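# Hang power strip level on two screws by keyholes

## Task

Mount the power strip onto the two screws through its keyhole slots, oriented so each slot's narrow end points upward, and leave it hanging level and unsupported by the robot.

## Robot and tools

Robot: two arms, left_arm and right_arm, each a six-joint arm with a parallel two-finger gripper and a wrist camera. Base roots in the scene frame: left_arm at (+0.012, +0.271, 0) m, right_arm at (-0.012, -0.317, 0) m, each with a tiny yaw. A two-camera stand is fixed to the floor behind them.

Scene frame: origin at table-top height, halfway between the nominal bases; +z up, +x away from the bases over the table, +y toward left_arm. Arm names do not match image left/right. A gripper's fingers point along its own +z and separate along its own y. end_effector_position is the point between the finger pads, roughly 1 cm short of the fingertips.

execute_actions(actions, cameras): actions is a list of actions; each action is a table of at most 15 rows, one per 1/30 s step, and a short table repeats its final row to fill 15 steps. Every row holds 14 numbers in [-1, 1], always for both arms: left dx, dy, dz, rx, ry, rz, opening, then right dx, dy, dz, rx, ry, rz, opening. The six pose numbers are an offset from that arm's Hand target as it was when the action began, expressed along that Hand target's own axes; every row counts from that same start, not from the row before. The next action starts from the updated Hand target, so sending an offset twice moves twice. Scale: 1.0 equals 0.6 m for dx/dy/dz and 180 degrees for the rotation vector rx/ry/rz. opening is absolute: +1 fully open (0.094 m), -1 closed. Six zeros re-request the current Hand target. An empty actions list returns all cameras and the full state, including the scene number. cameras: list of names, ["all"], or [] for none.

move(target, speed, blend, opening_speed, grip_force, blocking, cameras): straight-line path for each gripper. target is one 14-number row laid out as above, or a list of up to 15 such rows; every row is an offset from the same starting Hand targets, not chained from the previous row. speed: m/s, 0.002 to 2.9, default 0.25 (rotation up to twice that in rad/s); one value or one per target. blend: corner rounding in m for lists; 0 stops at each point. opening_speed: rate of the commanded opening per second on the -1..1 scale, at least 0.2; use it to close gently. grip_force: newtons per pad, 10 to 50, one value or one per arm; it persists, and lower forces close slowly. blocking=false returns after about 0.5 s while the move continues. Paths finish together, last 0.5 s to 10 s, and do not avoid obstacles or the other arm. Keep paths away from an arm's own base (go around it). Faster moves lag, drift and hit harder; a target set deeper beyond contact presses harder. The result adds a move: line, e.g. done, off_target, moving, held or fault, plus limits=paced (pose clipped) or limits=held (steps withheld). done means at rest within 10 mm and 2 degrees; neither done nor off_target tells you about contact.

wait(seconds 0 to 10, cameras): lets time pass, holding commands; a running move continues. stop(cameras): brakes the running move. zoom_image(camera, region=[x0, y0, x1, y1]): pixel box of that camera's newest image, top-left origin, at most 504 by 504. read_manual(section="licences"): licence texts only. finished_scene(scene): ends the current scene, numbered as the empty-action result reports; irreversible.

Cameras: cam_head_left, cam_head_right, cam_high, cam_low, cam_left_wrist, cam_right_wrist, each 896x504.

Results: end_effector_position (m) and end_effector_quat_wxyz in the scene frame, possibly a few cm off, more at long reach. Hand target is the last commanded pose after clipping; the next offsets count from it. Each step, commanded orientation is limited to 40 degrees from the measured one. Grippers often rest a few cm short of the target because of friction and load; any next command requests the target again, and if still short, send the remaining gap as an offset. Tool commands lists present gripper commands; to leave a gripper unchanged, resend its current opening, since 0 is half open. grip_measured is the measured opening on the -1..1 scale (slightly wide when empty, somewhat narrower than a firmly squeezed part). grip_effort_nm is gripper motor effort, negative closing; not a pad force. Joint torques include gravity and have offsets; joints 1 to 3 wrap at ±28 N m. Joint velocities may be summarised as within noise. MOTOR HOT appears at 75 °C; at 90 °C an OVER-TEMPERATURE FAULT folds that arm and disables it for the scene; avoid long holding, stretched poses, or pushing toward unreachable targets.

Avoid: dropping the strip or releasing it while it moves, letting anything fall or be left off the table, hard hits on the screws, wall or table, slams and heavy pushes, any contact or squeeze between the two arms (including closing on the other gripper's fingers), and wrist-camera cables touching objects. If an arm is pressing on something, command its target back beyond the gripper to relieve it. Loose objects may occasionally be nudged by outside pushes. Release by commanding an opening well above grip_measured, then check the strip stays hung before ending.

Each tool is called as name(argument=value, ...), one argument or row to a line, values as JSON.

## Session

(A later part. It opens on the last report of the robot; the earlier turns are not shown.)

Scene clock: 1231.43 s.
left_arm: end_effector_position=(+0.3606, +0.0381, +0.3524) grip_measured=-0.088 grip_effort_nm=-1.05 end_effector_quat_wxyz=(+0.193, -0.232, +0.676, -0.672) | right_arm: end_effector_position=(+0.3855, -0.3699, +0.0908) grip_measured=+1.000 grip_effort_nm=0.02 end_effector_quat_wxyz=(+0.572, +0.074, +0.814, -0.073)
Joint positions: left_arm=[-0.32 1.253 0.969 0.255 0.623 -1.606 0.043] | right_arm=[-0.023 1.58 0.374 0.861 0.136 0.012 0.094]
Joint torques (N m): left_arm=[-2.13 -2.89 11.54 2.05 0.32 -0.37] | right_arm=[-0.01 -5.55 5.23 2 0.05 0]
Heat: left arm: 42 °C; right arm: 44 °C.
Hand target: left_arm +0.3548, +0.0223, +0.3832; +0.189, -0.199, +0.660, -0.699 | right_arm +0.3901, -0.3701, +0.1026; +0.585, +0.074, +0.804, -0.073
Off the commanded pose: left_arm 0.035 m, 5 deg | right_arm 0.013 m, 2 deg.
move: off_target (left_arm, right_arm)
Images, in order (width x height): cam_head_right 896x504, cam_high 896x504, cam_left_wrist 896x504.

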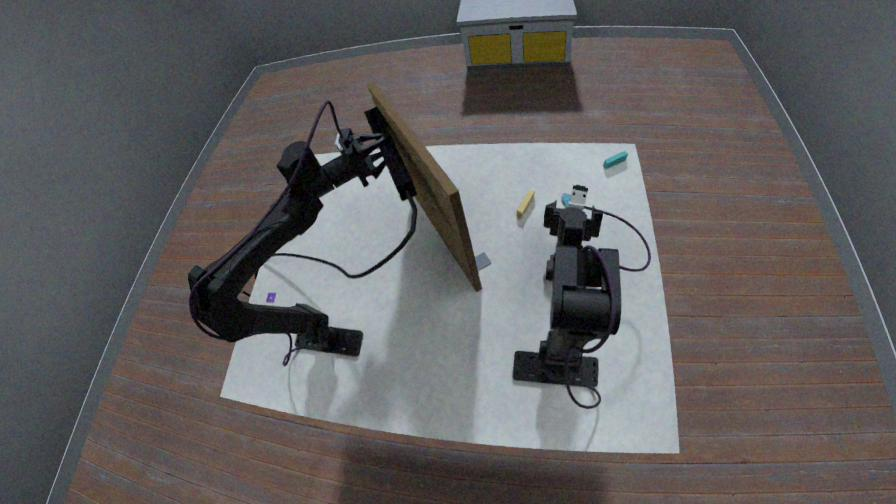

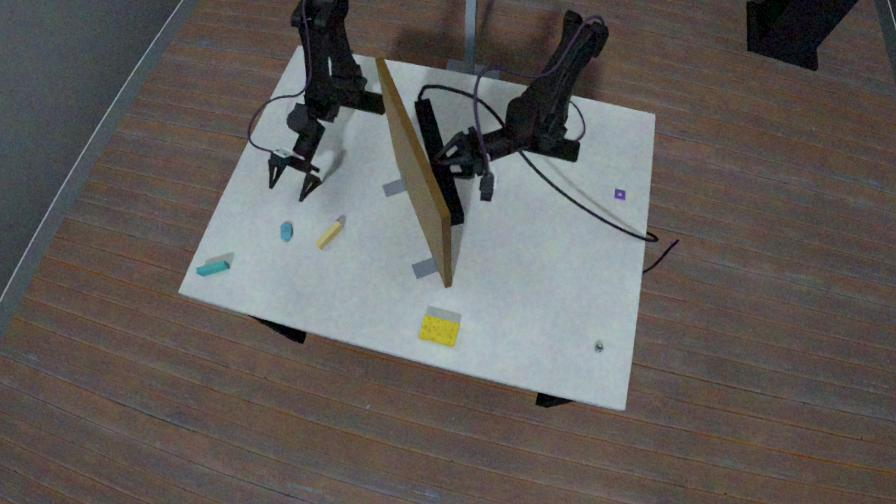

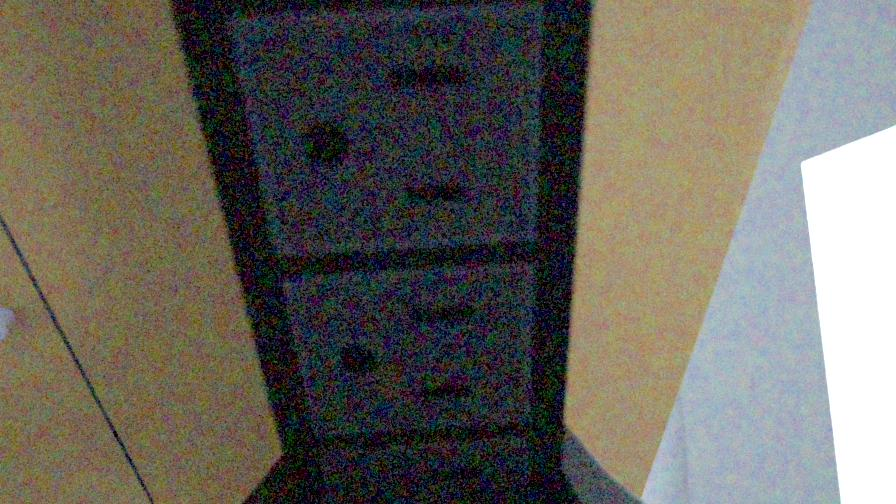

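move(
  target=[0,0,0.05,0,0,0,-0.3,0,0,0,0,0,0,1],
  speed=0.05,
  cameras=["cam_left_wrist","cam_high"],
)

Scene clock: 1240.37 s.
left_arm: end_effector_position=(+0.3674, +0.0264, +0.3527) grip_measured=-0.088 grip_effort_nm=-1.05 end_effector_quat_wxyz=(+0.191, -0.232, +0.678, -0.671) | right_arm: end_effector_position=(+0.3855, -0.3699, +0.0908) grip_measured=+1.000 grip_effort_nm=0.02 end_effector_quat_wxyz=(+0.572, +0.074, +0.814, -0.073)
Joint positions: left_arm=[-0.351 1.296 1.005 0.259 0.595 -1.605 0.043] | right_arm=[-0.023 1.58 0.374 0.861 0.136 0.012 0.094]
Joint torques (N m): left_arm=[-4.34 -0.36 13.94 2.24 -0.13 -0.36] | right_arm=[-0.08 -5.64 5.26 1.97 0.06 0]
Heat: left arm: 43 °C; right arm: 44 °C.
Hand target: left_arm +0.3706, -0.0031, +0.3846; +0.189, -0.199, +0.660, -0.699 | right_arm +0.3901, -0.3701, +0.1026; +0.585, +0.074, +0.804, -0.073
Off the commanded pose: left_arm 0.044 m, 5 deg | right_arm 0.013 m, 2 deg.
move: off_target (left_arm, right_arm)
Images, in order (width x height): cam_high 896x504, cam_left_wrist 896x504.

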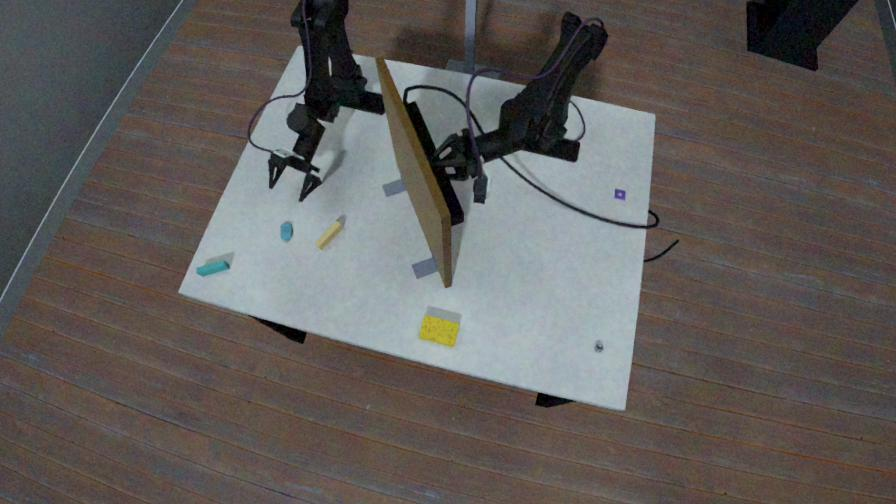

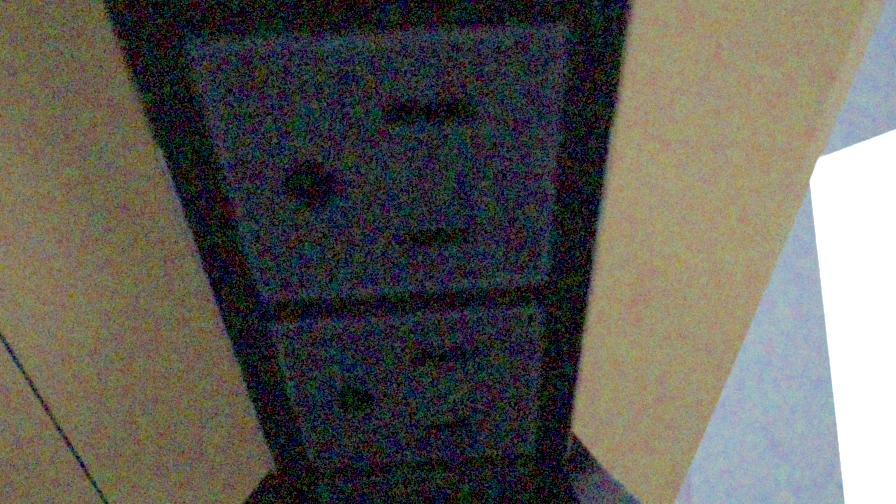

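move(
  target=[
    [0,0,-0.1,0,0,0.0065,-0.3,0,0,0,0,0,0,1],
    [0.079,0.195,-0.1,0,0,0.0065,-0.3,0,0,0,0,0,0,1],
  ],
  speed=0.1,
  cameras=["cam_left_wrist","cam_high","cam_head_right"],
)

Scene clock: 1262.03 s.
left_arm: end_effector_position=(+0.2998, +0.0195, +0.2439) grip_measured=-0.088 grip_effort_nm=-1.05 end_effector_quat_wxyz=(+0.176, -0.216, +0.687, -0.671) | right_arm: end_effector_position=(+0.3855, -0.3699, +0.0908) grip_measured=+1.000 grip_effort_nm=0.02 end_effector_quat_wxyz=(+0.572, +0.074, +0.814, -0.073)
Joint positions: left_arm=[-0.463 1.174 0.489 0.643 0.529 -1.598 0.043] | right_arm=[-0.023 1.58 0.374 0.861 0.136 0.012 0.094]
Joint velocities: left_arm=[0.002 -0.046 0.007 0.066 -0.007 0.007 -0.001] | right_arm=[within noise]
Joint torques (N m): left_arm=[-0.66 -2.86 6.97 2.56 -0.1 -0.09] | right_arm=[0.01 -5.61 5.18 1.99 0.06 0.04]
Heat: left arm: 45 °C; right arm: 44 °C.
Hand target: left_arm +0.2990, +0.0160, +0.2662; +0.197, -0.192, +0.662, -0.697 | right_arm +0.3901, -0.3701, +0.1026; +0.585, +0.074, +0.804, -0.073
Off the commanded pose: left_arm 0.023 m, 5 deg | right_arm 0.013 m, 2 deg.
move: off_target (left_arm, right_arm)
Images, in order (width x height): cam_head_right 896x504, cam_high 896x504, cam_left_wrist 896x504.

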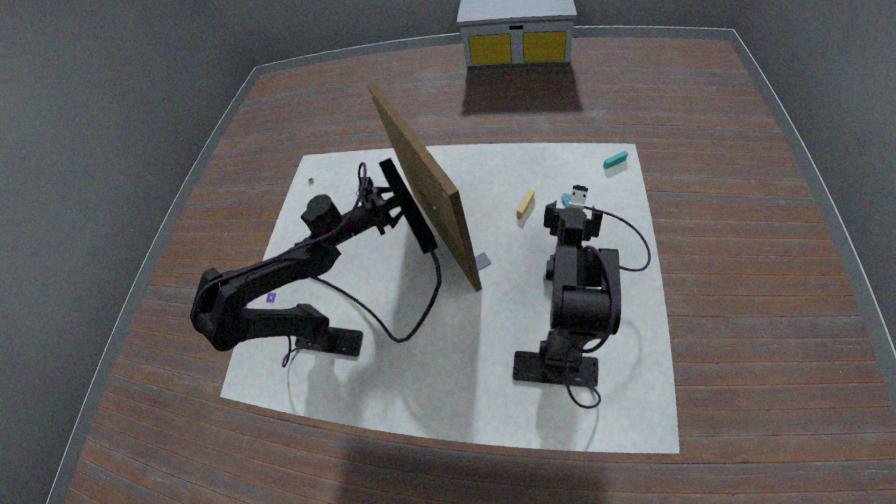

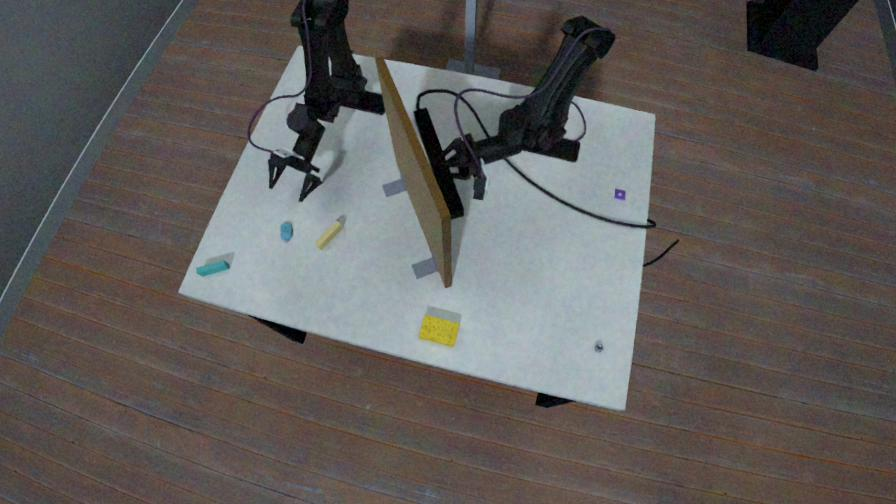

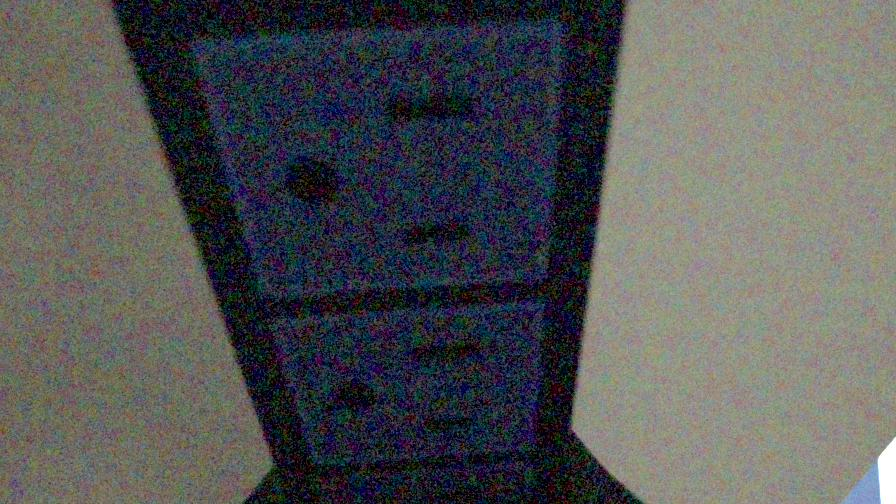

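move(
  target=[-0.003,-0.012,0.0,0,0,0.004,-0.3,0,0,0,0,0,0,1],
  speed=0.05,
)

Scene clock: 1269.40 s.
left_arm: end_effector_position=(+0.2998, +0.0195, +0.2439) grip_measured=-0.088 grip_effort_nm=-1.05 end_effector_quat_wxyz=(+0.179, -0.213, +0.688, -0.671) | right_arm: end_effector_position=(+0.3855, -0.3699, +0.0908) grip_measured=+1.000 grip_effort_nm=0.02 end_effector_quat_wxyz=(+0.572, +0.074, +0.814, -0.073)
Joint positions: left_arm=[-0.463 1.174 0.489 0.643 0.529 -1.589 0.043] | right_arm=[-0.023 1.58 0.374 0.861 0.136 0.012 0.094]
Joint torques (N m): left_arm=[-0.03 -3.75 8.61 2.22 -0.01 -0.06] | right_arm=[-0.05 -5.61 5.12 1.99 0.05 -0.02]
Heat: left arm: 44 °C; right arm: 44 °C.
Hand target: left_arm +0.3004, +0.0173, +0.2734; +0.201, -0.188, +0.663, -0.696 | right_arm +0.3901, -0.3701, +0.1026; +0.585, +0.074, +0.804, -0.073
Off the commanded pose: left_arm 0.030 m, 6 deg | right_arm 0.013 m, 2 deg.
move: off_target (left_arm, right_arm)

move(
  target=[0,-0.005,0.03,0,0,0.002,-0.3,0,0,0,0,0,0,1],
  speed=0.05,
)

Scene clock: 1273.60 s.
left_arm: end_effector_position=(+0.3041, +0.0103, +0.2352) grip_measured=-0.088 grip_effort_nm=-1.05 end_effector_quat_wxyz=(+0.175, -0.217, +0.696, -0.662) | right_arm: end_effector_position=(+0.3855, -0.3699, +0.0908) grip_measured=+1.000 grip_effort_nm=0.02 end_effector_quat_wxyz=(+0.572, +0.074, +0.814, -0.073)
Joint positions: left_arm=[-0.491 1.222 0.508 0.643 0.501 -1.581 0.043] | right_arm=[-0.023 1.58 0.374 0.861 0.136 0.012 0.094]
Joint torques (N m): left_arm=[-0.7 -3.33 11.17 2.33 -0.1 -0.06] | right_arm=[-0.01 -5.67 5.27 2.03 0.06 0.01]
Heat: left arm: 44 °C; right arm: 44 °C.
Hand target: left_arm +0.3098, +0.0022, +0.2773; +0.203, -0.186, +0.664, -0.695 | right_arm +0.3901, -0.3701, +0.1026; +0.585, +0.074, +0.804, -0.073
Off the commanded pose: left_arm 0.043 m, 7 deg | right_arm 0.013 m, 2 deg.
move: off_target (left_arm, right_arm)

move(
  target=[
    [0,0,-0.04,0,0,0,-0.3,0,0,0,0,0,0,1],
    [0,-0.085,-0.03,0,0,0,-0.3,0,0,0,0,0,0,1],
  ],
  speed=0.1,
)

Scene clock: 1278.77 s.
left_arm: end_effector_position=(+0.3041, +0.0208, +0.2936) grip_measured=-0.088 grip_effort_nm=-1.05 end_effector_quat_wxyz=(+0.193, -0.207, +0.681, -0.676) | right_arm: end_effector_position=(+0.3855, -0.3699, +0.0908) grip_measured=+1.000 grip_effort_nm=0.02 end_effector_quat_wxyz=(+0.572, +0.074, +0.814, -0.073)
Joint positions: left_arm=[-0.457 1.108 0.636 0.458 0.524 -1.58 0.043] | right_arm=[-0.023 1.58 0.374 0.861 0.136 0.012 0.094]
Joint torques (N m): left_arm=[-0.25 -5.14 11.32 1.41 0.08 -0.1] | right_arm=[-0.01 -5.59 5.23 2.01 0.03 0.04]
Heat: left arm: 43 °C; right arm: 44 °C.
Hand target: left_arm +0.2984, +0.0193, +0.3273; +0.203, -0.186, +0.664, -0.696 | right_arm +0.3901, -0.3701, +0.1026; +0.585, +0.074, +0.804, -0.073
Off the commanded pose: left_arm 0.034 m, 4 deg | right_arm 0.013 m, 2 deg.
move: off_target (left_arm, right_arm)

move(
  target=[0.003,0.09,0.0,0,0,-0.004,-0.3,0,0,0,0,0,0,1],
  speed=0.08,
)

Scene clock: 1283.93 s.
left_arm: end_effector_position=(+0.3008, +0.0212, +0.2511) grip_measured=-0.088 grip_effort_nm=-1.05 end_effector_quat_wxyz=(+0.185, -0.213, +0.688, -0.669) | right_arm: end_effector_position=(+0.3855, -0.3699, +0.0908) grip_measured=+1.000 grip_effort_nm=0.02 end_effector_quat_wxyz=(+0.572, +0.074, +0.814, -0.073)
Joint positions: left_arm=[-0.46 1.154 0.509 0.604 0.523 -1.58 0.043] | right_arm=[-0.023 1.58 0.374 0.861 0.136 0.012 0.094]
Joint torques (N m): left_arm=[-0.72 -2.78 7.21 2.52 -0.01 -0.25] | right_arm=[0.02 -5.64 5.29 1.99 0.03 0.02]
Heat: left arm: 43 °C; right arm: 44 °C.
Hand target: left_arm +0.2988, +0.0164, +0.2733; +0.199, -0.190, +0.662, -0.697 | right_arm +0.3901, -0.3701, +0.1026; +0.585, +0.074, +0.804, -0.073
Off the commanded pose: left_arm 0.023 m, 5 deg | right_arm 0.013 m, 2 deg.
move: off_target (left_arm, right_arm)

move(
  target=[0,-0.01,0.033,0,0,0,-0.3,0,0,0,0,0,0,1],
  speed=0.06,
)

Scene clock: 1292.40 s.
left_arm: end_effector_position=(+0.3025, +0.0088, +0.2339) grip_measured=-0.088 grip_effort_nm=-1.05 end_effector_quat_wxyz=(+0.170, -0.221, +0.701, -0.656) | right_arm: end_effector_position=(+0.3855, -0.3699, +0.0908) grip_measured=+1.000 grip_effort_nm=0.02 end_effector_quat_wxyz=(+0.572, +0.074, +0.814, -0.073)
Joint positions: left_arm=[-0.5 1.213 0.517 0.605 0.492 -1.58 0.043] | right_arm=[-0.023 1.58 0.374 0.861 0.136 0.012 0.094]
Joint torques (N m): left_arm=[-0.7 -3.33 11.3 2.55 -0.09 -0.22] | right_arm=[-0.08 -5.56 5.26 1.98 0.03 -0.03]
Heat: left arm: 43 °C; right arm: 44 °C.
Hand target: left_arm +0.3092, -0.0002, +0.2803; +0.199, -0.190, +0.662, -0.697 | right_arm +0.3901, -0.3701, +0.1026; +0.585, +0.074, +0.804, -0.073
Off the commanded pose: left_arm 0.048 m, 8 deg | right_arm 0.013 m, 2 deg.
move: off_target (left_arm, right_arm)

move(
  target=[0,-0.08,-0.005,0,0,0,-0.3,0,0,0,0,0,0,1],
  speed=0.08,
)

Scene clock: 1299.47 s.
left_arm: end_effector_position=(+0.3103, +0.0043, +0.2900) grip_measured=-0.088 grip_effort_nm=-1.05 end_effector_quat_wxyz=(+0.186, -0.205, +0.685, -0.674) | right_arm: end_effector_position=(+0.3855, -0.3699, +0.0908) grip_measured=+1.000 grip_effort_nm=0.02 end_effector_quat_wxyz=(+0.572, +0.074, +0.814, -0.073)
Joint positions: left_arm=[-0.5 1.177 0.67 0.482 0.492 -1.58 0.043] | right_arm=[-0.023 1.58 0.374 0.861 0.136 0.012 0.094]
Joint torques (N m): left_arm=[-0.01 -6.04 11.54 1.43 -0.02 -0.24] | right_arm=[-0.03 -5.63 5.24 2.02 0.03 -0.02]
Heat: left arm: 43 °C; right arm: 44 °C.
Hand target: left_arm +0.3063, +0.0045, +0.3281; +0.199, -0.190, +0.662, -0.697 | right_arm +0.3901, -0.3701, +0.1026; +0.585, +0.074, +0.804, -0.073
Off the commanded pose: left_arm 0.038 m, 4 deg | right_arm 0.013 m, 2 deg.
move: off_target (left_arm, right_arm)

move(
  target=[0.001,0.092,0.0,0,0,0,-0.3,0,0,0,0,0,0,1],
  speed=0.08,
  cameras=["cam_head_right"],
)

zoom_image(
  camera="cam_head_right",
  region=[340, 80, 500, 300],
)

Scene clock: 1305.57 s.
left_arm: end_effector_position=(+0.3080, +0.0058, +0.2498) grip_measured=-0.088 grip_effort_nm=-1.05 end_effector_quat_wxyz=(+0.182, -0.210, +0.690, -0.669) | right_arm: end_effector_position=(+0.3855, -0.3699, +0.0908) grip_measured=+1.000 grip_effort_nm=0.02 end_effector_quat_wxyz=(+0.572, +0.074, +0.814, -0.073)
Joint positions: left_arm=[-0.5 1.227 0.549 0.632 0.491 -1.58 0.043] | right_arm=[-0.023 1.58 0.374 0.861 0.136 0.012 0.094]
Joint torques (N m): left_arm=[-0.7 -3.1 7.1 2.59 -0.07 -0.21] | right_arm=[0.01 -5.61 5.11 1.99 0.04 0.02]
Heat: left arm: 43 °C; right arm: 44 °C.
Hand target: left_arm +0.3072, +0.0018, +0.2730; +0.199, -0.190, +0.662, -0.697 | right_arm +0.3901, -0.3701, +0.1026; +0.585, +0.074, +0.804, -0.073
Off the commanded pose: left_arm 0.024 m, 5 deg | right_arm 0.013 m, 2 deg.
move: off_target (left_arm, right_arm)
Images, in order (width x height): cam_head_right 896x504.

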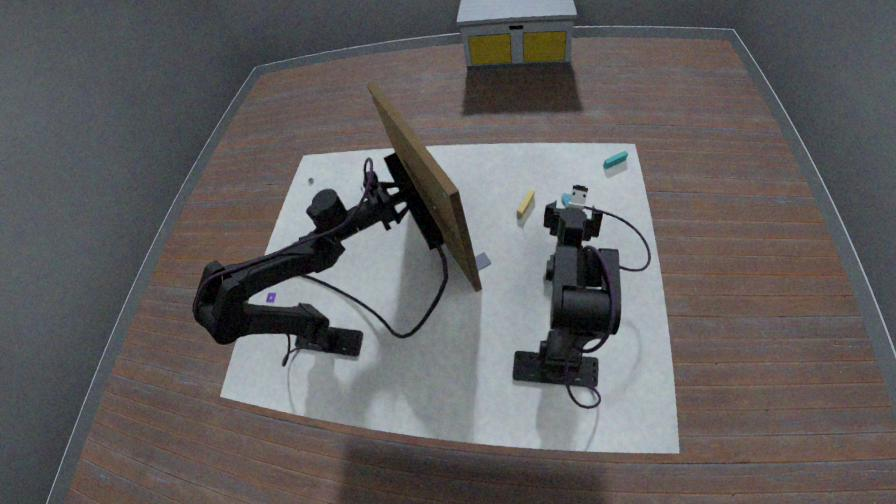

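Scaled by 2.291.

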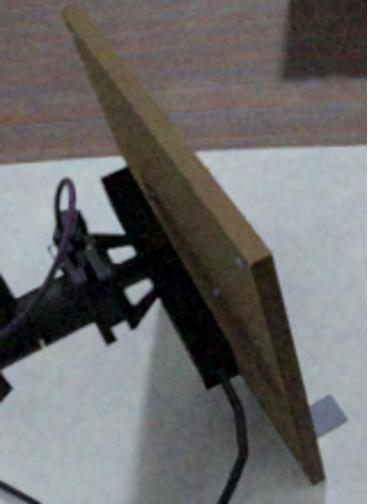

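move(
  target=[-0.003,-0.04,0.02,0,0,0,-0.3,0,0,0,0,0,0,1],
  speed=0.06,
)

Scene clock: 1317.67 s.
left_arm: end_effector_position=(+0.3116, +0.0004, +0.2721) grip_measured=-0.088 grip_effort_nm=-1.05 end_effector_quat_wxyz=(+0.193, -0.199, +0.678, -0.681) | right_arm: end_effector_position=(+0.3855, -0.3699, +0.0908) grip_measured=+1.000 grip_effort_nm=0.02 end_effector_quat_wxyz=(+0.572, +0.074, +0.814, -0.073)
Joint positions: left_arm=[-0.512 1.23 0.6 0.633 0.479 -1.58 0.043] | right_arm=[-0.023 1.58 0.374 0.861 0.136 0.012 0.094]
Joint torques (N m): left_arm=[-0.84 -3.23 11.44 1.53 -0.13 -0.22] | right_arm=[-0.03 -5.59 5.23 2.02 0.04 0.01]
Heat: left arm: 43 °C; right arm: 44 °C.
Hand target: left_arm +0.3145, -0.0064, +0.2976; +0.199, -0.190, +0.662, -0.697 | right_arm +0.3901, -0.3701, +0.1026; +0.585, +0.074, +0.804, -0.073
Off the commanded pose: left_arm 0.027 m, 3 deg | right_arm 0.013 m, 2 deg.
move: off_target (left_arm, right_arm)

move(
  target=[0,0.04,-0.005,0,0,0,-0.3,0,0,0,0,0,0,1],
  speed=0.06,
)

Scene clock: 1333.73 s.
left_arm: end_effector_position=(+0.3143, -0.0010, +0.2691) grip_measured=-0.088 grip_effort_nm=-1.05 end_effector_quat_wxyz=(+0.201, -0.192, +0.672, -0.686) | right_arm: end_effector_position=(+0.3855, -0.3699, +0.0908) grip_measured=+1.000 grip_effort_nm=0.02 end_effector_quat_wxyz=(+0.572, +0.074, +0.814, -0.073)
Joint positions: left_arm=[-0.512 1.26 0.584 0.701 0.478 -1.576 0.043] | right_arm=[-0.023 1.58 0.374 0.861 0.136 0.012 0.094]
Joint torques (N m): left_arm=[-0.59 -2.48 6.64 2.05 -0.1 -0.25] | right_arm=[-0.1 -5.61 5.27 2 0.05 0.01]
Heat: left arm: 45 °C; right arm: 44 °C.
Hand target: left_arm +0.3135, -0.0049, +0.2734; +0.199, -0.190, +0.662, -0.697 | right_arm +0.3901, -0.3701, +0.1026; +0.585, +0.074, +0.804, -0.073
Off the commanded pose: left_arm 0.006 m, 2 deg | right_arm 0.013 m, 2 deg.
move: off_target (right_arm)

move(
  target=[0,0.022,-0.01,0,0,-0.012,-0.3,0,0,0,0,0,0,1],
  speed=0.06,
)

Scene clock: 1338.60 s.
left_arm: end_effector_position=(+0.3114, +0.0008, +0.2383) grip_measured=-0.088 grip_effort_nm=-1.05 end_effector_quat_wxyz=(+0.176, -0.217, +0.685, -0.673) | right_arm: end_effector_position=(+0.3855, -0.3699, +0.0908) grip_measured=+1.000 grip_effort_nm=0.02 end_effector_quat_wxyz=(+0.572, +0.074, +0.814, -0.073)
Joint positions: left_arm=[-0.512 1.285 0.526 0.722 0.477 -1.604 0.043] | right_arm=[-0.023 1.58 0.374 0.861 0.136 0.012 0.094]
Joint torques (N m): left_arm=[0.18 -3.75 6.8 2.47 0.04 -0.34] | right_arm=[-0.1 -5.61 5.26 2 0.06 0.02]
Heat: left arm: 44 °C; right arm: 44 °C.
Hand target: left_arm +0.3107, -0.0004, +0.2600; +0.186, -0.203, +0.659, -0.700 | right_arm +0.3901, -0.3701, +0.1026; +0.585, +0.074, +0.804, -0.073
Off the commanded pose: left_arm 0.022 m, 5 deg | right_arm 0.013 m, 2 deg.
move: off_target (left_arm, right_arm)

move(
  target=[0,-0.03,0.003,0,0,0.004,-0.3,0,0,0,0,0,0,1],
  speed=0.03,
)

Scene clock: 1345.43 s.
left_arm: end_effector_position=(+0.3114, +0.0008, +0.2383) grip_measured=-0.088 grip_effort_nm=-1.05 end_effector_quat_wxyz=(+0.176, -0.217, +0.685, -0.673) | right_arm: end_effector_position=(+0.3855, -0.3699, +0.0908) grip_measured=+1.000 grip_effort_nm=0.02 end_effector_quat_wxyz=(+0.572, +0.074, +0.814, -0.073)
Joint positions: left_arm=[-0.512 1.285 0.526 0.722 0.477 -1.604 0.043] | right_arm=[-0.023 1.58 0.374 0.861 0.136 0.012 0.094]
Joint torques (N m): left_arm=[0.16 -6.71 10.91 1.54 0.07 -0.26] | right_arm=[-0.08 -5.59 5.22 1.98 0.05 0]
Heat: left arm: 43 °C; right arm: 44 °C.
Hand target: left_arm +0.3118, -0.0008, +0.2780; +0.190, -0.199, +0.660, -0.699 | right_arm +0.3901, -0.3701, +0.1026; +0.585, +0.074, +0.804, -0.073
Off the commanded pose: left_arm 0.040 m, 5 deg | right_arm 0.013 m, 2 deg.
move: off_target (left_arm, right_arm)

move(
  target=[0,-0.007,0.002,0,0,0,-0.3,0,0,0,0,0,0,1],
  speed=0.03,
)

move(
  target=[0,-0.007,0.002,0,0,0,-0.3,0,0,0,0,0,0,1],
  speed=0.03,
)

Scene clock: 1350.90 s.
left_arm: end_effector_position=(+0.3122, +0.0004, +0.2443) grip_measured=-0.088 grip_effort_nm=-1.05 end_effector_quat_wxyz=(+0.179, -0.215, +0.683, -0.675) | right_arm: end_effector_position=(+0.3855, -0.3699, +0.0908) grip_measured=+1.000 grip_effort_nm=0.02 end_effector_quat_wxyz=(+0.572, +0.074, +0.814, -0.073)
Joint positions: left_arm=[-0.512 1.279 0.54 0.711 0.477 -1.604 0.043] | right_arm=[-0.023 1.58 0.374 0.861 0.136 0.012 0.094]
Joint torques (N m): left_arm=[0.05 -6.52 11.19 1.44 0.04 -0.23] | right_arm=[-0.16 -5.57 5.15 2 0.08 0.01]
Heat: left arm: 44 °C; right arm: 44 °C.
Hand target: left_arm +0.3124, -0.0016, +0.2823; +0.190, -0.199, +0.660, -0.699 | right_arm +0.3901, -0.3701, +0.1026; +0.585, +0.074, +0.804, -0.073
Off the commanded pose: left_arm 0.038 m, 4 deg | right_arm 0.013 m, 2 deg.
move: off_target (left_arm, right_arm)

Scene clock: 1351.93 s.
left_arm: end_effector_position=(+0.3136, -0.0005, +0.2463) grip_measured=-0.088 grip_effort_nm=-1.05 end_effector_quat_wxyz=(+0.177, -0.216, +0.684, -0.674) | right_arm: end_effector_position=(+0.3855, -0.3699, +0.0908) grip_measured=+1.000 grip_effort_nm=0.02 end_effector_quat_wxyz=(+0.572, +0.074, +0.814, -0.073)
Joint positions: left_arm=[-0.512 1.279 0.554 0.693 0.477 -1.604 0.043] | right_arm=[-0.023 1.58 0.374 0.861 0.136 0.012 0.094]
Joint torques (N m): left_arm=[-0.06 -6.95 11.28 1.46 0.05 -0.21] | right_arm=[-0.13 -5.64 5.31 2 0.04 0.02]
Heat: left arm: 44 °C; right arm: 44 °C.
Hand target: left_arm +0.3130, -0.0023, +0.2865; +0.190, -0.199, +0.660, -0.699 | right_arm +0.3901, -0.3701, +0.1026; +0.585, +0.074, +0.804, -0.073
Off the commanded pose: left_arm 0.040 m, 5 deg | right_arm 0.013 m, 2 deg.
move: off_target (left_arm, right_arm)

move(
  target=[0,-0.008,0.015,0,0,0.006,-0.3,0,0,0,0,0,0,1],
  speed=0.03,
)

Scene clock: 1358.83 s.
left_arm: end_effector_position=(+0.3152, -0.0016, +0.2486) grip_measured=-0.088 grip_effort_nm=-1.05 end_effector_quat_wxyz=(+0.177, -0.217, +0.686, -0.671) | right_arm: end_effector_position=(+0.3855, -0.3699, +0.0908) grip_measured=+1.000 grip_effort_nm=0.02 end_effector_quat_wxyz=(+0.572, +0.074, +0.814, -0.073)
Joint positions: left_arm=[-0.514 1.277 0.572 0.664 0.474 -1.601 0.043] | right_arm=[-0.023 1.58 0.374 0.861 0.136 0.012 0.094]
Joint torques (N m): left_arm=[-0.99 -5.33 12.7 1.58 -0.1 -0.09] | right_arm=[0.13 -5.6 5.15 1.99 0.03 0]
Heat: left arm: 44 °C; right arm: 44 °C.
Hand target: left_arm +0.3177, -0.0097, +0.2918; +0.197, -0.192, +0.662, -0.697 | right_arm +0.3901, -0.3701, +0.1026; +0.585, +0.074, +0.804, -0.073
Off the commanded pose: left_arm 0.044 m, 6 deg | right_arm 0.013 m, 2 deg.
move: off_target (left_arm, right_arm)

move(
  target=[0,-0.003,0.015,0,0,0.005,-0.3,0,0,0,0,0,0,1],
  speed=0.03,
  cameras=["cam_head_right","cam_left_wrist"],
)

zoom_image(
  camera="cam_head_right",
  region=[360, 120, 480, 260],
)

Scene clock: 1364.80 s.
left_arm: end_effector_position=(+0.3166, -0.0016, +0.2496) grip_measured=-0.088 grip_effort_nm=-1.05 end_effector_quat_wxyz=(+0.182, -0.219, +0.687, -0.669) | right_arm: end_effector_position=(+0.3855, -0.3699, +0.0908) grip_measured=+1.000 grip_effort_nm=0.02 end_effector_quat_wxyz=(+0.572, +0.074, +0.814, -0.073)
Joint positions: left_arm=[-0.517 1.276 0.578 0.654 0.463 -1.594 0.043] | right_arm=[-0.023 1.58 0.374 0.861 0.136 0.012 0.094]
Joint torques (N m): left_arm=[-1.81 -3.4 14.43 1.69 -0.16 0.06] | right_arm=[-0.09 -5.52 5.22 2.03 0.06 0]
Heat: left arm: 45 °C; right arm: 44 °C.
Hand target: left_arm +0.3224, -0.0173, +0.2941; +0.202, -0.187, +0.663, -0.696 | right_arm +0.3901, -0.3701, +0.1026; +0.585, +0.074, +0.804, -0.073
Off the commanded pose: left_arm 0.048 m, 6 deg | right_arm 0.013 m, 2 deg.
move: off_target (left_arm, right_arm)
Images, in order (width x height): cam_head_right 896x504, cam_left_wrist 896x504.

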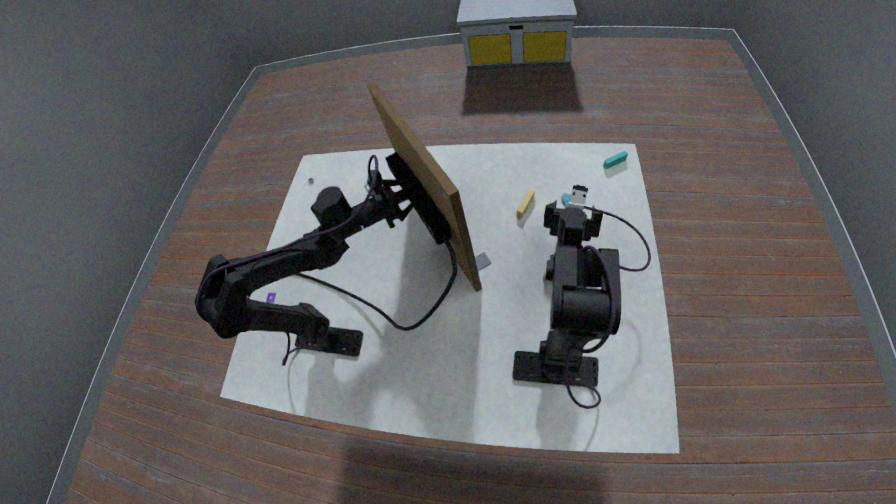

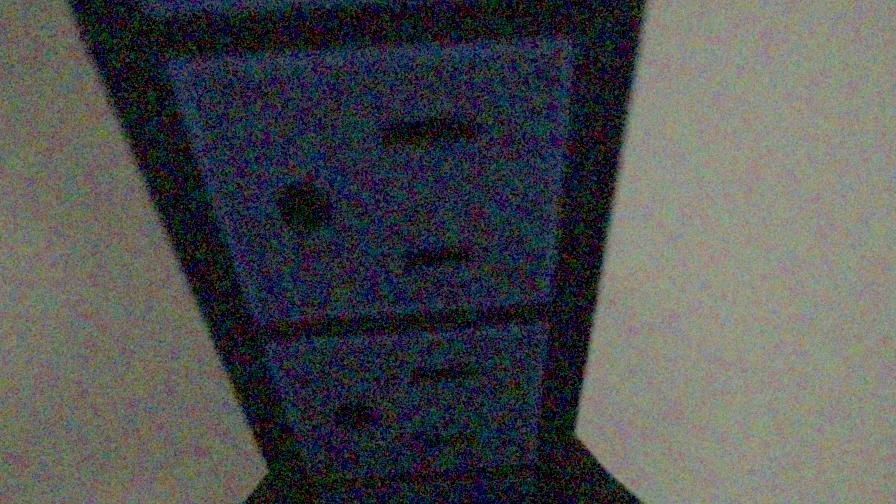

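Scaled by 3.600.

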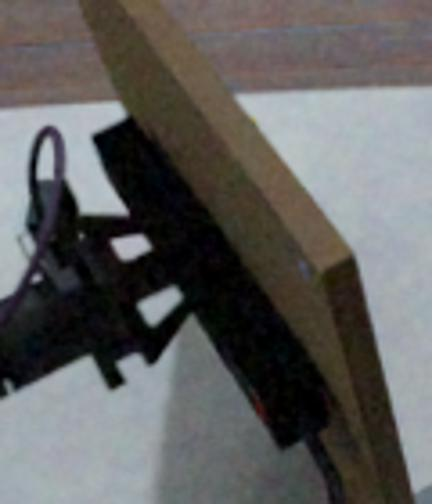

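move(
  target=[0.004,-0.008,0.002,0,0,0.004,-0.3,0,0,0,0,0,0,1],
  speed=0.03,
)

move(
  target=[0.002,-0.008,0.002,0,0,0.003,-0.3,0,0,0,0,0,0,1],
  speed=0.03,
)

move(
  target=[0.0,-0.008,0.002,0,0,0.0,-0.3,0,0,0,0,0,0,1],
  speed=0.03,
)

Scene clock: 1377.43 s.
left_arm: end_effector_position=(+0.3169, -0.0014, +0.2494) grip_measured=-0.088 grip_effort_nm=-1.05 end_effector_quat_wxyz=(+0.182, -0.219, +0.690, -0.665) | right_arm: end_effector_position=(+0.3855, -0.3699, +0.0908) grip_measured=+1.000 grip_effort_nm=0.02 end_effector_quat_wxyz=(+0.572, +0.074, +0.814, -0.073)
Joint positions: left_arm=[-0.517 1.271 0.586 0.63 0.461 -1.586 0.043] | right_arm=[-0.023 1.58 0.374 0.861 0.136 0.012 0.094]
Joint torques (N m): left_arm=[-2.45 -3.97 14.69 1.7 -0.22 0.11] | right_arm=[-0.01 -5.64 5.27 2 0.06 -0.02]
Heat: left arm: 48 °C; right arm: 44 °C.
Hand target: left_arm +0.3209, -0.0193, +0.2989; +0.207, -0.183, +0.664, -0.695 | right_arm +0.3901, -0.3701, +0.1026; +0.585, +0.074, +0.804, -0.073
Off the commanded pose: left_arm 0.053 m, 7 deg | right_arm 0.013 m, 2 deg.
move: off_target (left_arm, right_arm)

Scene clock: 1378.70 s.
left_arm: end_effector_position=(+0.3169, -0.0014, +0.2499) grip_measured=-0.088 grip_effort_nm=-1.05 end_effector_quat_wxyz=(+0.184, -0.221, +0.695, -0.660) | right_arm: end_effector_position=(+0.3855, -0.3699, +0.0908) grip_measured=+1.000 grip_effort_nm=0.02 end_effector_quat_wxyz=(+0.572, +0.074, +0.814, -0.073)
Joint positions: left_arm=[-0.52 1.262 0.597 0.596 0.453 -1.576 0.043] | right_arm=[-0.023 1.58 0.374 0.861 0.136 0.012 0.094]
Joint torques (N m): left_arm=[-2.71 -3.93 15.04 1.81 -0.21 0.1] | right_arm=[-0.1 -5.55 5.18 2.01 0.05 0.02]
Heat: left arm: 48 °C; right arm: 44 °C.
Hand target: left_arm +0.3203, -0.0208, +0.3037; +0.210, -0.180, +0.665, -0.694 | right_arm +0.3901, -0.3701, +0.1026; +0.585, +0.074, +0.804, -0.073
Off the commanded pose: left_arm 0.057 m, 8 deg | right_arm 0.013 m, 2 deg.
move: off_target (left_arm, right_arm)

Scene clock: 1379.70 s.
left_arm: end_effector_position=(+0.3167, -0.0017, +0.2494) grip_measured=-0.088 grip_effort_nm=-1.05 end_effector_quat_wxyz=(+0.181, -0.225, +0.699, -0.655) | right_arm: end_effector_position=(+0.3855, -0.3699, +0.0908) grip_measured=+1.000 grip_effort_nm=0.02 end_effector_quat_wxyz=(+0.572, +0.074, +0.814, -0.073)
Joint positions: left_arm=[-0.523 1.256 0.607 0.562 0.448 -1.576 0.043] | right_arm=[-0.023 1.58 0.374 0.861 0.136 0.012 0.094]
Joint torques (N m): left_arm=[-2.63 -3.97 15.27 1.9 -0.15 0.08] | right_arm=[-0.06 -5.67 5.26 2.02 0.04 0]
Heat: left arm: 48 °C; right arm: 44 °C.
Hand target: left_arm +0.3207, -0.0217, +0.3085; +0.210, -0.180, +0.665, -0.694 | right_arm +0.3901, -0.3701, +0.1026; +0.585, +0.074, +0.804, -0.073
Off the commanded pose: left_arm 0.063 m, 9 deg | right_arm 0.013 m, 2 deg.
move: off_target (left_arm, right_arm)

execute_actions(
  actions=[],
  cameras=["cam_head_right","cam_head_left","cam_low"],
)

zoom_image(
  camera="cam_head_right",
  region=[380, 140, 460, 250],
)

zoom_image(
  camera="cam_head_left",
  region=[360, 140, 520, 300],
)

zoom_image(
  camera="cam_low",
  region=[420, 160, 560, 280],
)

Scene clock: 1386.07 s.
left_arm: end_effector_position=(+0.3167, -0.0017, +0.2494) grip_measured=-0.088 grip_effort_nm=-1.05 end_effector_quat_wxyz=(+0.181, -0.225, +0.699, -0.655) | right_arm: end_effector_position=(+0.3855, -0.3699, +0.0908) grip_measured=+1.000 grip_effort_nm=0.02 end_effector_quat_wxyz=(+0.572, +0.074, +0.814, -0.073)
Joint positions: left_arm=[-0.523 1.256 0.607 0.562 0.448 -1.576 0.043] | right_arm=[-0.023 1.58 0.374 0.861 0.136 0.012 0.094]
Joint velocities: within noise
Joint torques (N m): left_arm=[-2.62 -3.93 15.35 1.94 -0.17 0.1] | right_arm=[-0.03 -5.61 5.14 2 0.04 -0.01]
Heat: left arm: 47 °C; right arm: 44 °C.
Hand target: left_arm +0.3207, -0.0217, +0.3086; +0.210, -0.180, +0.665, -0.694 | right_arm +0.3901, -0.3701, +0.1026; +0.585, +0.074, +0.804, -0.073
Tool commands: left_gripper/opening=-0.3 right_gripper/opening=+1.0
Off the commanded pose: left_arm 0.063 m, 9 deg | right_arm 0.013 m, 2 deg.
Images, in order (width x height): cam_head_left 896x504, cam_head_right 896x504, cam_low 896x504.

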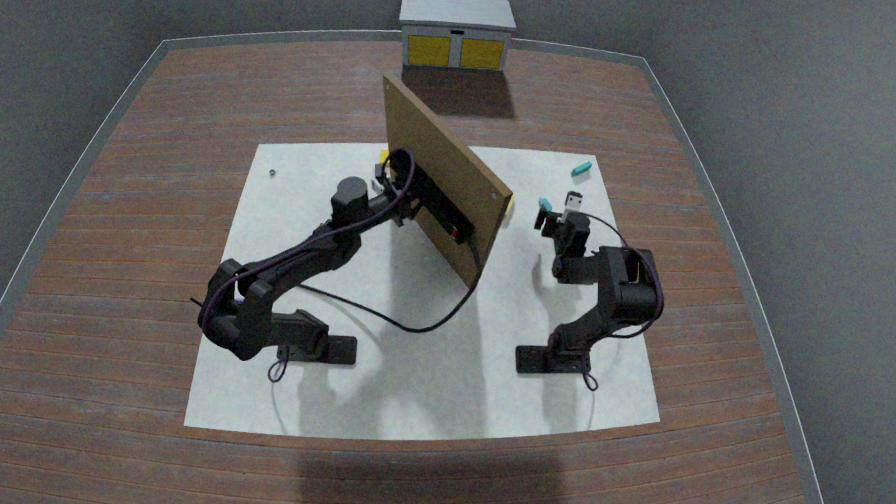

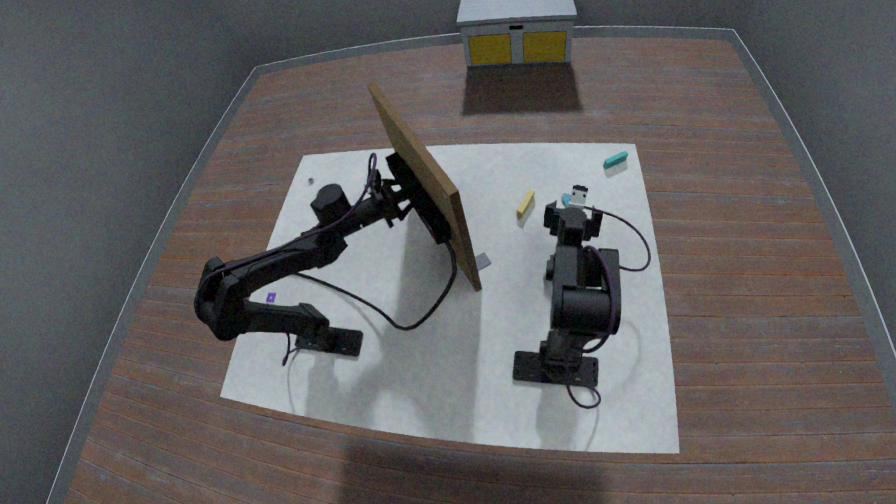

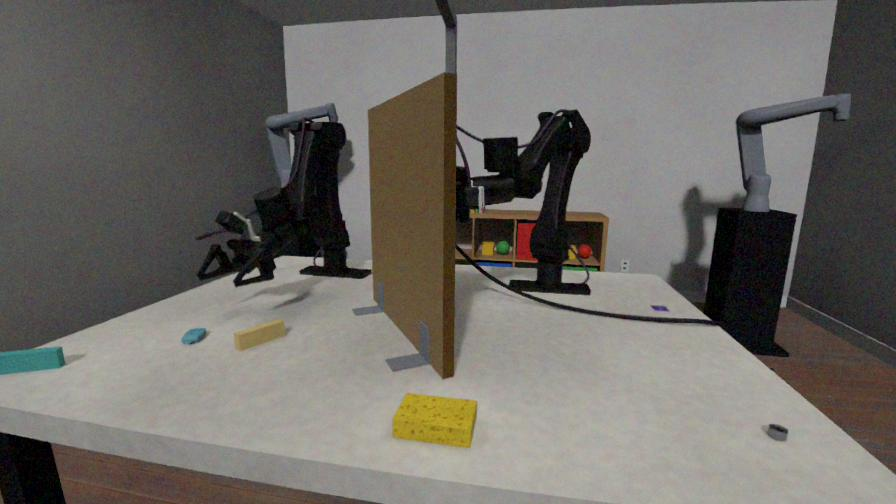

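Scaled by 4.582.

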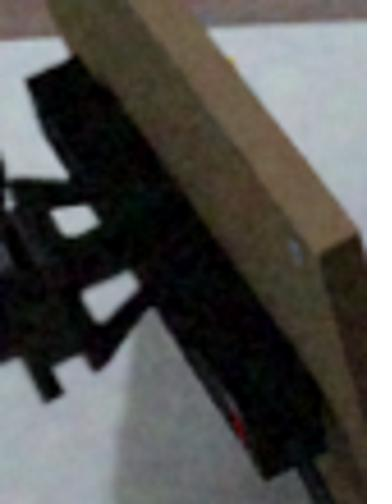

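Scaled by 3.150.

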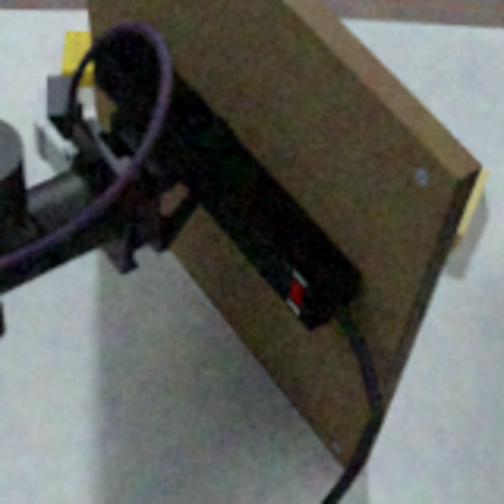

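Scaled by 3.600.

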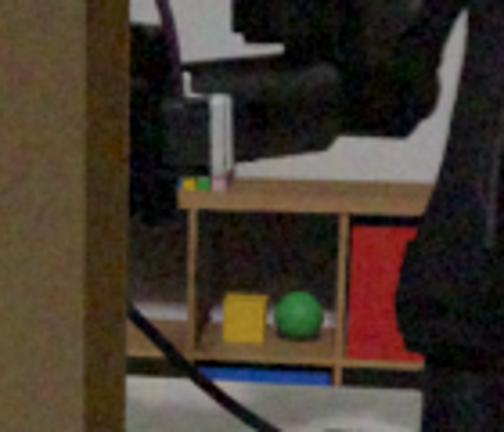

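move(
  target=[0.0,0.025,0.0,0,0,0.0,-0.3,0,0,0,0,0,0,1],
  speed=0.03,
)

move(
  target=[0.0,0.012,0.0,0,0,0.0,-0.3,0,0,0,0,0,0,1],
  speed=0.03,
)

move(
  target=[0.0,0.012,0.0,0,0,0.0,-0.3,0,0,0,0,0,0,1],
  speed=0.03,
)

Scene clock: 1398.00 s.
left_arm: end_effector_position=(+0.3168, -0.0014, +0.2495) grip_measured=-0.088 grip_effort_nm=-1.05 end_effector_quat_wxyz=(+0.182, -0.225, +0.699, -0.654) | right_arm: end_effector_position=(+0.3855, -0.3699, +0.0908) grip_measured=+1.000 grip_effort_nm=0.02 end_effector_quat_wxyz=(+0.572, +0.074, +0.814, -0.073)
Joint positions: left_arm=[-0.523 1.254 0.607 0.56 0.446 -1.574 0.043] | right_arm=[-0.023 1.58 0.374 0.861 0.136 0.012 0.094]
Joint torques (N m): left_arm=[-2.63 -1.69 12.22 2.66 -0.15 0.1] | right_arm=[-0.06 -5.59 5.12 2.01 0.07 -0.01]
Heat: left arm: 46 °C; right arm: 44 °C.
Hand target: left_arm +0.3215, -0.0221, +0.2936; +0.210, -0.180, +0.665, -0.694 | right_arm +0.3901, -0.3701, +0.1026; +0.585, +0.074, +0.804, -0.073
Off the commanded pose: left_arm 0.049 m, 9 deg | right_arm 0.013 m, 2 deg.
move: off_target (left_arm, right_arm)

Scene clock: 1399.00 s.
left_arm: end_effector_position=(+0.3171, -0.0017, +0.2487) grip_measured=-0.088 grip_effort_nm=-1.05 end_effector_quat_wxyz=(+0.182, -0.225, +0.699, -0.654) | right_arm: end_effector_position=(+0.3855, -0.3699, +0.0908) grip_measured=+1.000 grip_effort_nm=0.02 end_effector_quat_wxyz=(+0.572, +0.074, +0.814, -0.073)
Joint positions: left_arm=[-0.523 1.257 0.607 0.562 0.446 -1.572 0.043] | right_arm=[-0.023 1.58 0.374 0.861 0.136 0.012 0.094]
Joint torques (N m): left_arm=[-2.62 -0.7 11.03 2.92 -0.14 0.09] | right_arm=[-0.01 -5.6 5.29 2.01 0.03 0.02]
Heat: left arm: 46 °C; right arm: 44 °C.
Hand target: left_arm +0.3218, -0.0223, +0.2863; +0.210, -0.180, +0.665, -0.694 | right_arm +0.3901, -0.3701, +0.1026; +0.585, +0.074, +0.804, -0.073
Off the commanded pose: left_arm 0.043 m, 9 deg | right_arm 0.013 m, 2 deg.
move: off_target (left_arm, right_arm)

Scene clock: 1400.07 s.
left_arm: end_effector_position=(+0.3171, -0.0019, +0.2492) grip_measured=-0.088 grip_effort_nm=-1.05 end_effector_quat_wxyz=(+0.185, -0.221, +0.697, -0.657) | right_arm: end_effector_position=(+0.3855, -0.3699, +0.0908) grip_measured=+1.000 grip_effort_nm=0.02 end_effector_quat_wxyz=(+0.572, +0.074, +0.814, -0.073)
Joint positions: left_arm=[-0.523 1.262 0.6 0.587 0.447 -1.571 0.043] | right_arm=[-0.023 1.58 0.374 0.861 0.136 0.012 0.094]
Joint torques (N m): left_arm=[-2.73 -0.01 10.25 2.98 -0.17 0.09] | right_arm=[-0.1 -5.55 5.24 1.98 0.07 0.01]
Heat: left arm: 46 °C; right arm: 44 °C.
Hand target: left_arm +0.3222, -0.0225, +0.2792; +0.210, -0.180, +0.665, -0.694 | right_arm +0.3901, -0.3701, +0.1026; +0.585, +0.074, +0.804, -0.073
Off the commanded pose: left_arm 0.037 m, 8 deg | right_arm 0.013 m, 2 deg.
move: off_target (left_arm, right_arm)

move(
  target=[0.0,0.012,0.0,0,0,0.0,-0.3,0,0,0,0,0,0,1],
  speed=0.03,
)

move(
  target=[0.0,0.012,0.0,0,0,0.0,-0.3,0,0,0,0,0,0,1],
  speed=0.03,
)

move(
  target=[0.0,0.012,0.0,0,0,0.0,-0.3,0,0,0,0,0,0,1],
  speed=0.03,
)

Scene clock: 1404.57 s.
left_arm: end_effector_position=(+0.3171, -0.0019, +0.2489) grip_measured=-0.088 grip_effort_nm=-1.05 end_effector_quat_wxyz=(+0.189, -0.217, +0.689, -0.665) | right_arm: end_effector_position=(+0.3855, -0.3699, +0.0908) grip_measured=+1.000 grip_effort_nm=0.02 end_effector_quat_wxyz=(+0.572, +0.074, +0.814, -0.073)
Joint positions: left_arm=[-0.523 1.274 0.58 0.645 0.448 -1.578 0.043] | right_arm=[-0.023 1.58 0.374 0.861 0.136 0.012 0.094]
Joint torques (N m): left_arm=[-2.78 0.01 10.4 2.8 -0.17 0.16] | right_arm=[-0.08 -5.49 5.23 2 0.06 -0.01]
Heat: left arm: 46 °C; right arm: 44 °C.
Hand target: left_arm +0.3226, -0.0227, +0.2720; +0.210, -0.180, +0.665, -0.694 | right_arm +0.3901, -0.3701, +0.1026; +0.585, +0.074, +0.804, -0.073
Off the commanded pose: left_arm 0.032 m, 7 deg | right_arm 0.013 m, 2 deg.
move: off_target (left_arm, right_arm)

Scene clock: 1405.70 s.
left_arm: end_effector_position=(+0.3172, -0.0022, +0.2486) grip_measured=-0.088 grip_effort_nm=-1.05 end_effector_quat_wxyz=(+0.192, -0.213, +0.680, -0.674) | right_arm: end_effector_position=(+0.3855, -0.3699, +0.0908) grip_measured=+1.000 grip_effort_nm=0.02 end_effector_quat_wxyz=(+0.572, +0.074, +0.814, -0.073)
Joint positions: left_arm=[-0.523 1.293 0.558 0.716 0.448 -1.589 0.043] | right_arm=[-0.023 1.58 0.374 0.861 0.136 0.012 0.094]
Joint torques (N m): left_arm=[-2.76 0.4 10.69 2.47 -0.21 0.31] | right_arm=[-0.02 -5.55 5.27 2 0.04 0.01]
Heat: left arm: 46 °C; right arm: 44 °C.
Hand target: left_arm +0.3229, -0.0229, +0.2649; +0.210, -0.180, +0.665, -0.694 | right_arm +0.3901, -0.3701, +0.1026; +0.585, +0.074, +0.804, -0.073
Off the commanded pose: left_arm 0.027 m, 5 deg | right_arm 0.013 m, 2 deg.
move: off_target (left_arm, right_arm)

Scene clock: 1406.93 s.
left_arm: end_effector_position=(+0.3174, -0.0022, +0.2473) grip_measured=-0.088 grip_effort_nm=-1.05 end_effector_quat_wxyz=(+0.195, -0.209, +0.672, -0.683) | right_arm: end_effector_position=(+0.3855, -0.3699, +0.0908) grip_measured=+1.000 grip_effort_nm=0.02 end_effector_quat_wxyz=(+0.572, +0.074, +0.814, -0.073)
Joint positions: left_arm=[-0.521 1.316 0.537 0.79 0.452 -1.6 0.043] | right_arm=[-0.023 1.58 0.374 0.861 0.136 0.012 0.094]
Joint torques (N m): left_arm=[-2.85 0.57 10.96 2.17 -0.28 0.45] | right_arm=[-0.08 -5.63 5.3 1.99 0.03 0.03]
Heat: left arm: 46 °C; right arm: 44 °C.
Hand target: left_arm +0.3233, -0.0231, +0.2576; +0.210, -0.180, +0.665, -0.694 | right_arm +0.3901, -0.3701, +0.1026; +0.585, +0.074, +0.804, -0.073
Off the commanded pose: left_arm 0.024 m, 4 deg | right_arm 0.013 m, 2 deg.
move: off_target (left_arm, right_arm)

move(
  target=[
    [0,0,-0.03,0,0,-0.004,-0.3,0,0,0,0,0,0,1],
    [-0.013,0,-0.025,0,0,-0.004,-0.3,0,0,0,0,0,0,1],
  ],
  speed=0.05,
)

Scene clock: 1436.77 s.
left_arm: end_effector_position=(+0.3170, -0.0012, +0.2434) grip_measured=-0.088 grip_effort_nm=-1.05 end_effector_quat_wxyz=(+0.198, -0.195, +0.676, -0.683) | right_arm: end_effector_position=(+0.3855, -0.3699, +0.0908) grip_measured=+1.000 grip_effort_nm=0.02 end_effector_quat_wxyz=(+0.572, +0.074, +0.814, -0.073)
Joint positions: left_arm=[-0.508 1.329 0.527 0.814 0.482 -1.575 0.043] | right_arm=[-0.023 1.58 0.374 0.861 0.136 0.012 0.094]
Joint torques (N m): left_arm=[-0.01 -2.22 9.07 1.87 0.01 -0.09] | right_arm=[-0.06 -5.63 5.23 1.98 0.03 0]
Heat: left arm: 47 °C; right arm: 44 °C.
Hand target: left_arm +0.3220, -0.0063, +0.2571; +0.205, -0.184, +0.664, -0.695 | right_arm +0.3901, -0.3701, +0.1026; +0.585, +0.074, +0.804, -0.073
Off the commanded pose: left_arm 0.015 m, 2 deg | right_arm 0.013 m, 2 deg.
move: off_target (left_arm, right_arm)

move(
  target=[-0.014,-0.02,-0.012,0,0,-0.01,-0.3,0,0,0,0,0,0,1],
  speed=0.05,
)

Scene clock: 1442.43 s.
left_arm: end_effector_position=(+0.3222, +0.0074, +0.2388) grip_measured=-0.088 grip_effort_nm=-1.05 end_effector_quat_wxyz=(+0.192, -0.205, +0.679, -0.678) | right_arm: end_effector_position=(+0.3855, -0.3699, +0.0908) grip_measured=+1.000 grip_effort_nm=0.02 end_effector_quat_wxyz=(+0.572, +0.074, +0.814, -0.073)
Joint positions: left_arm=[-0.469 1.329 0.527 0.794 0.516 -1.585 0.043] | right_arm=[-0.023 1.58 0.374 0.861 0.136 0.012 0.094]
Joint torques (N m): left_arm=[0.51 -5.48 10.8 1.46 0.16 -0.35] | right_arm=[-0.08 -5.49 5.26 1.99 0.06 0.02]
Heat: left arm: 47 °C; right arm: 44 °C.
Hand target: left_arm +0.3248, +0.0047, +0.2689; +0.195, -0.194, +0.661, -0.698 | right_arm +0.3901, -0.3701, +0.1026; +0.585, +0.074, +0.804, -0.073
Off the commanded pose: left_arm 0.030 m, 3 deg | right_arm 0.013 m, 2 deg.
move: off_target (left_arm, right_arm)

move(
  target=[0.007,-0.02,0.0,0,0,-0.006,-0.3,0,0,0,0,0,0,1],
  speed=0.05,
)

move(
  target=[0.0,-0.008,0.0,0,0,0,-0.3,0,0,0,0,0,0,1],
  speed=0.05,
)

Scene clock: 1448.07 s.
left_arm: end_effector_position=(+0.3227, +0.0071, +0.2438) grip_measured=-0.088 grip_effort_nm=-1.05 end_effector_quat_wxyz=(+0.181, -0.215, +0.681, -0.676) | right_arm: end_effector_position=(+0.3855, -0.3699, +0.0908) grip_measured=+1.000 grip_effort_nm=0.02 end_effector_quat_wxyz=(+0.572, +0.074, +0.814, -0.073)
Joint positions: left_arm=[-0.469 1.308 0.554 0.73 0.516 -1.603 0.043] | right_arm=[-0.023 1.58 0.374 0.861 0.136 0.012 0.094]
Joint torques (N m): left_arm=[-0.46 -6.83 10.86 1.46 0.01 -0.36] | right_arm=[0.02 -5.57 5.11 1.99 0.06 -0.02]
Heat: left arm: 47 °C; right arm: 44 °C.
Hand target: left_arm +0.3211, +0.0031, +0.2809; +0.188, -0.201, +0.659, -0.700 | right_arm +0.3901, -0.3701, +0.1026; +0.585, +0.074, +0.804, -0.073
Off the commanded pose: left_arm 0.037 m, 4 deg | right_arm 0.013 m, 2 deg.
move: off_target (left_arm, right_arm)

Scene clock: 1449.13 s.
left_arm: end_effector_position=(+0.3229, +0.0069, +0.2474) grip_measured=-0.088 grip_effort_nm=-1.05 end_effector_quat_wxyz=(+0.180, -0.216, +0.682, -0.675) | right_arm: end_effector_position=(+0.3855, -0.3699, +0.0908) grip_measured=+1.000 grip_effort_nm=0.02 end_effector_quat_wxyz=(+0.572, +0.074, +0.814, -0.073)
Joint positions: left_arm=[-0.469 1.299 0.566 0.705 0.516 -1.603 0.043] | right_arm=[-0.023 1.58 0.374 0.861 0.136 0.012 0.094]
Joint torques (N m): left_arm=[-0.38 -6.79 11.11 1.4 0.03 -0.36] | right_arm=[-0.05 -5.57 5.14 2.02 0.04 0.01]
Heat: left arm: 47 °C; right arm: 44 °C.
Hand target: left_arm +0.3211, +0.0034, +0.2857; +0.188, -0.201, +0.659, -0.700 | right_arm +0.3901, -0.3701, +0.1026; +0.585, +0.074, +0.804, -0.073
Off the commanded pose: left_arm 0.039 m, 4 deg | right_arm 0.013 m, 2 deg.
move: off_target (left_arm, right_arm)

move(
  target=[0.002,-0.006,0.016,0,0,0.006,-0.3,0,0,0,0,0,0,1],
  speed=0.04,
)

move(
  target=[0.0,-0.002,0.012,0,0,0.002,-0.3,0,0,0,0,0,0,1],
  speed=0.04,
)

Scene clock: 1455.43 s.
left_arm: end_effector_position=(+0.3237, +0.0038, +0.2533) grip_measured=-0.088 grip_effort_nm=-1.05 end_effector_quat_wxyz=(+0.182, -0.214, +0.680, -0.677) | right_arm: end_effector_position=(+0.3855, -0.3699, +0.0908) grip_measured=+1.000 grip_effort_nm=0.02 end_effector_quat_wxyz=(+0.572, +0.074, +0.814, -0.073)
Joint positions: left_arm=[-0.478 1.299 0.584 0.695 0.508 -1.603 0.043] | right_arm=[-0.023 1.58 0.374 0.861 0.136 0.012 0.094]
Joint torques (N m): left_arm=[-1.29 -5.14 12.42 1.42 -0.11 -0.12] | right_arm=[-0.06 -5.61 5.24 2 0.06 0.01]
Heat: left arm: 47 °C; right arm: 44 °C.
Hand target: left_arm +0.3251, -0.0052, +0.2899; +0.194, -0.194, +0.661, -0.698 | right_arm +0.3901, -0.3701, +0.1026; +0.585, +0.074, +0.804, -0.073
Off the commanded pose: left_arm 0.038 m, 4 deg | right_arm 0.013 m, 2 deg.
move: off_target (left_arm, right_arm)

Scene clock: 1456.43 s.
left_arm: end_effector_position=(+0.3242, +0.0038, +0.2536) grip_measured=-0.088 grip_effort_nm=-1.05 end_effector_quat_wxyz=(+0.183, -0.214, +0.681, -0.676) | right_arm: end_effector_position=(+0.3855, -0.3699, +0.0908) grip_measured=+1.000 grip_effort_nm=0.02 end_effector_quat_wxyz=(+0.572, +0.074, +0.814, -0.073)
Joint positions: left_arm=[-0.478 1.299 0.587 0.69 0.506 -1.602 0.043] | right_arm=[-0.023 1.58 0.374 0.861 0.136 0.012 0.094]
Joint torques (N m): left_arm=[-2.21 -3.71 13.87 1.48 -0.26 -0.07] | right_arm=[0.05 -5.64 5.12 1.99 0.06 0.01]
Heat: left arm: 47 °C; right arm: 44 °C.
Hand target: left_arm +0.3289, -0.0112, +0.2914; +0.197, -0.192, +0.662, -0.697 | right_arm +0.3901, -0.3701, +0.1026; +0.585, +0.074, +0.804, -0.073
Off the commanded pose: left_arm 0.041 m, 4 deg | right_arm 0.013 m, 2 deg.
move: off_target (left_arm, right_arm)


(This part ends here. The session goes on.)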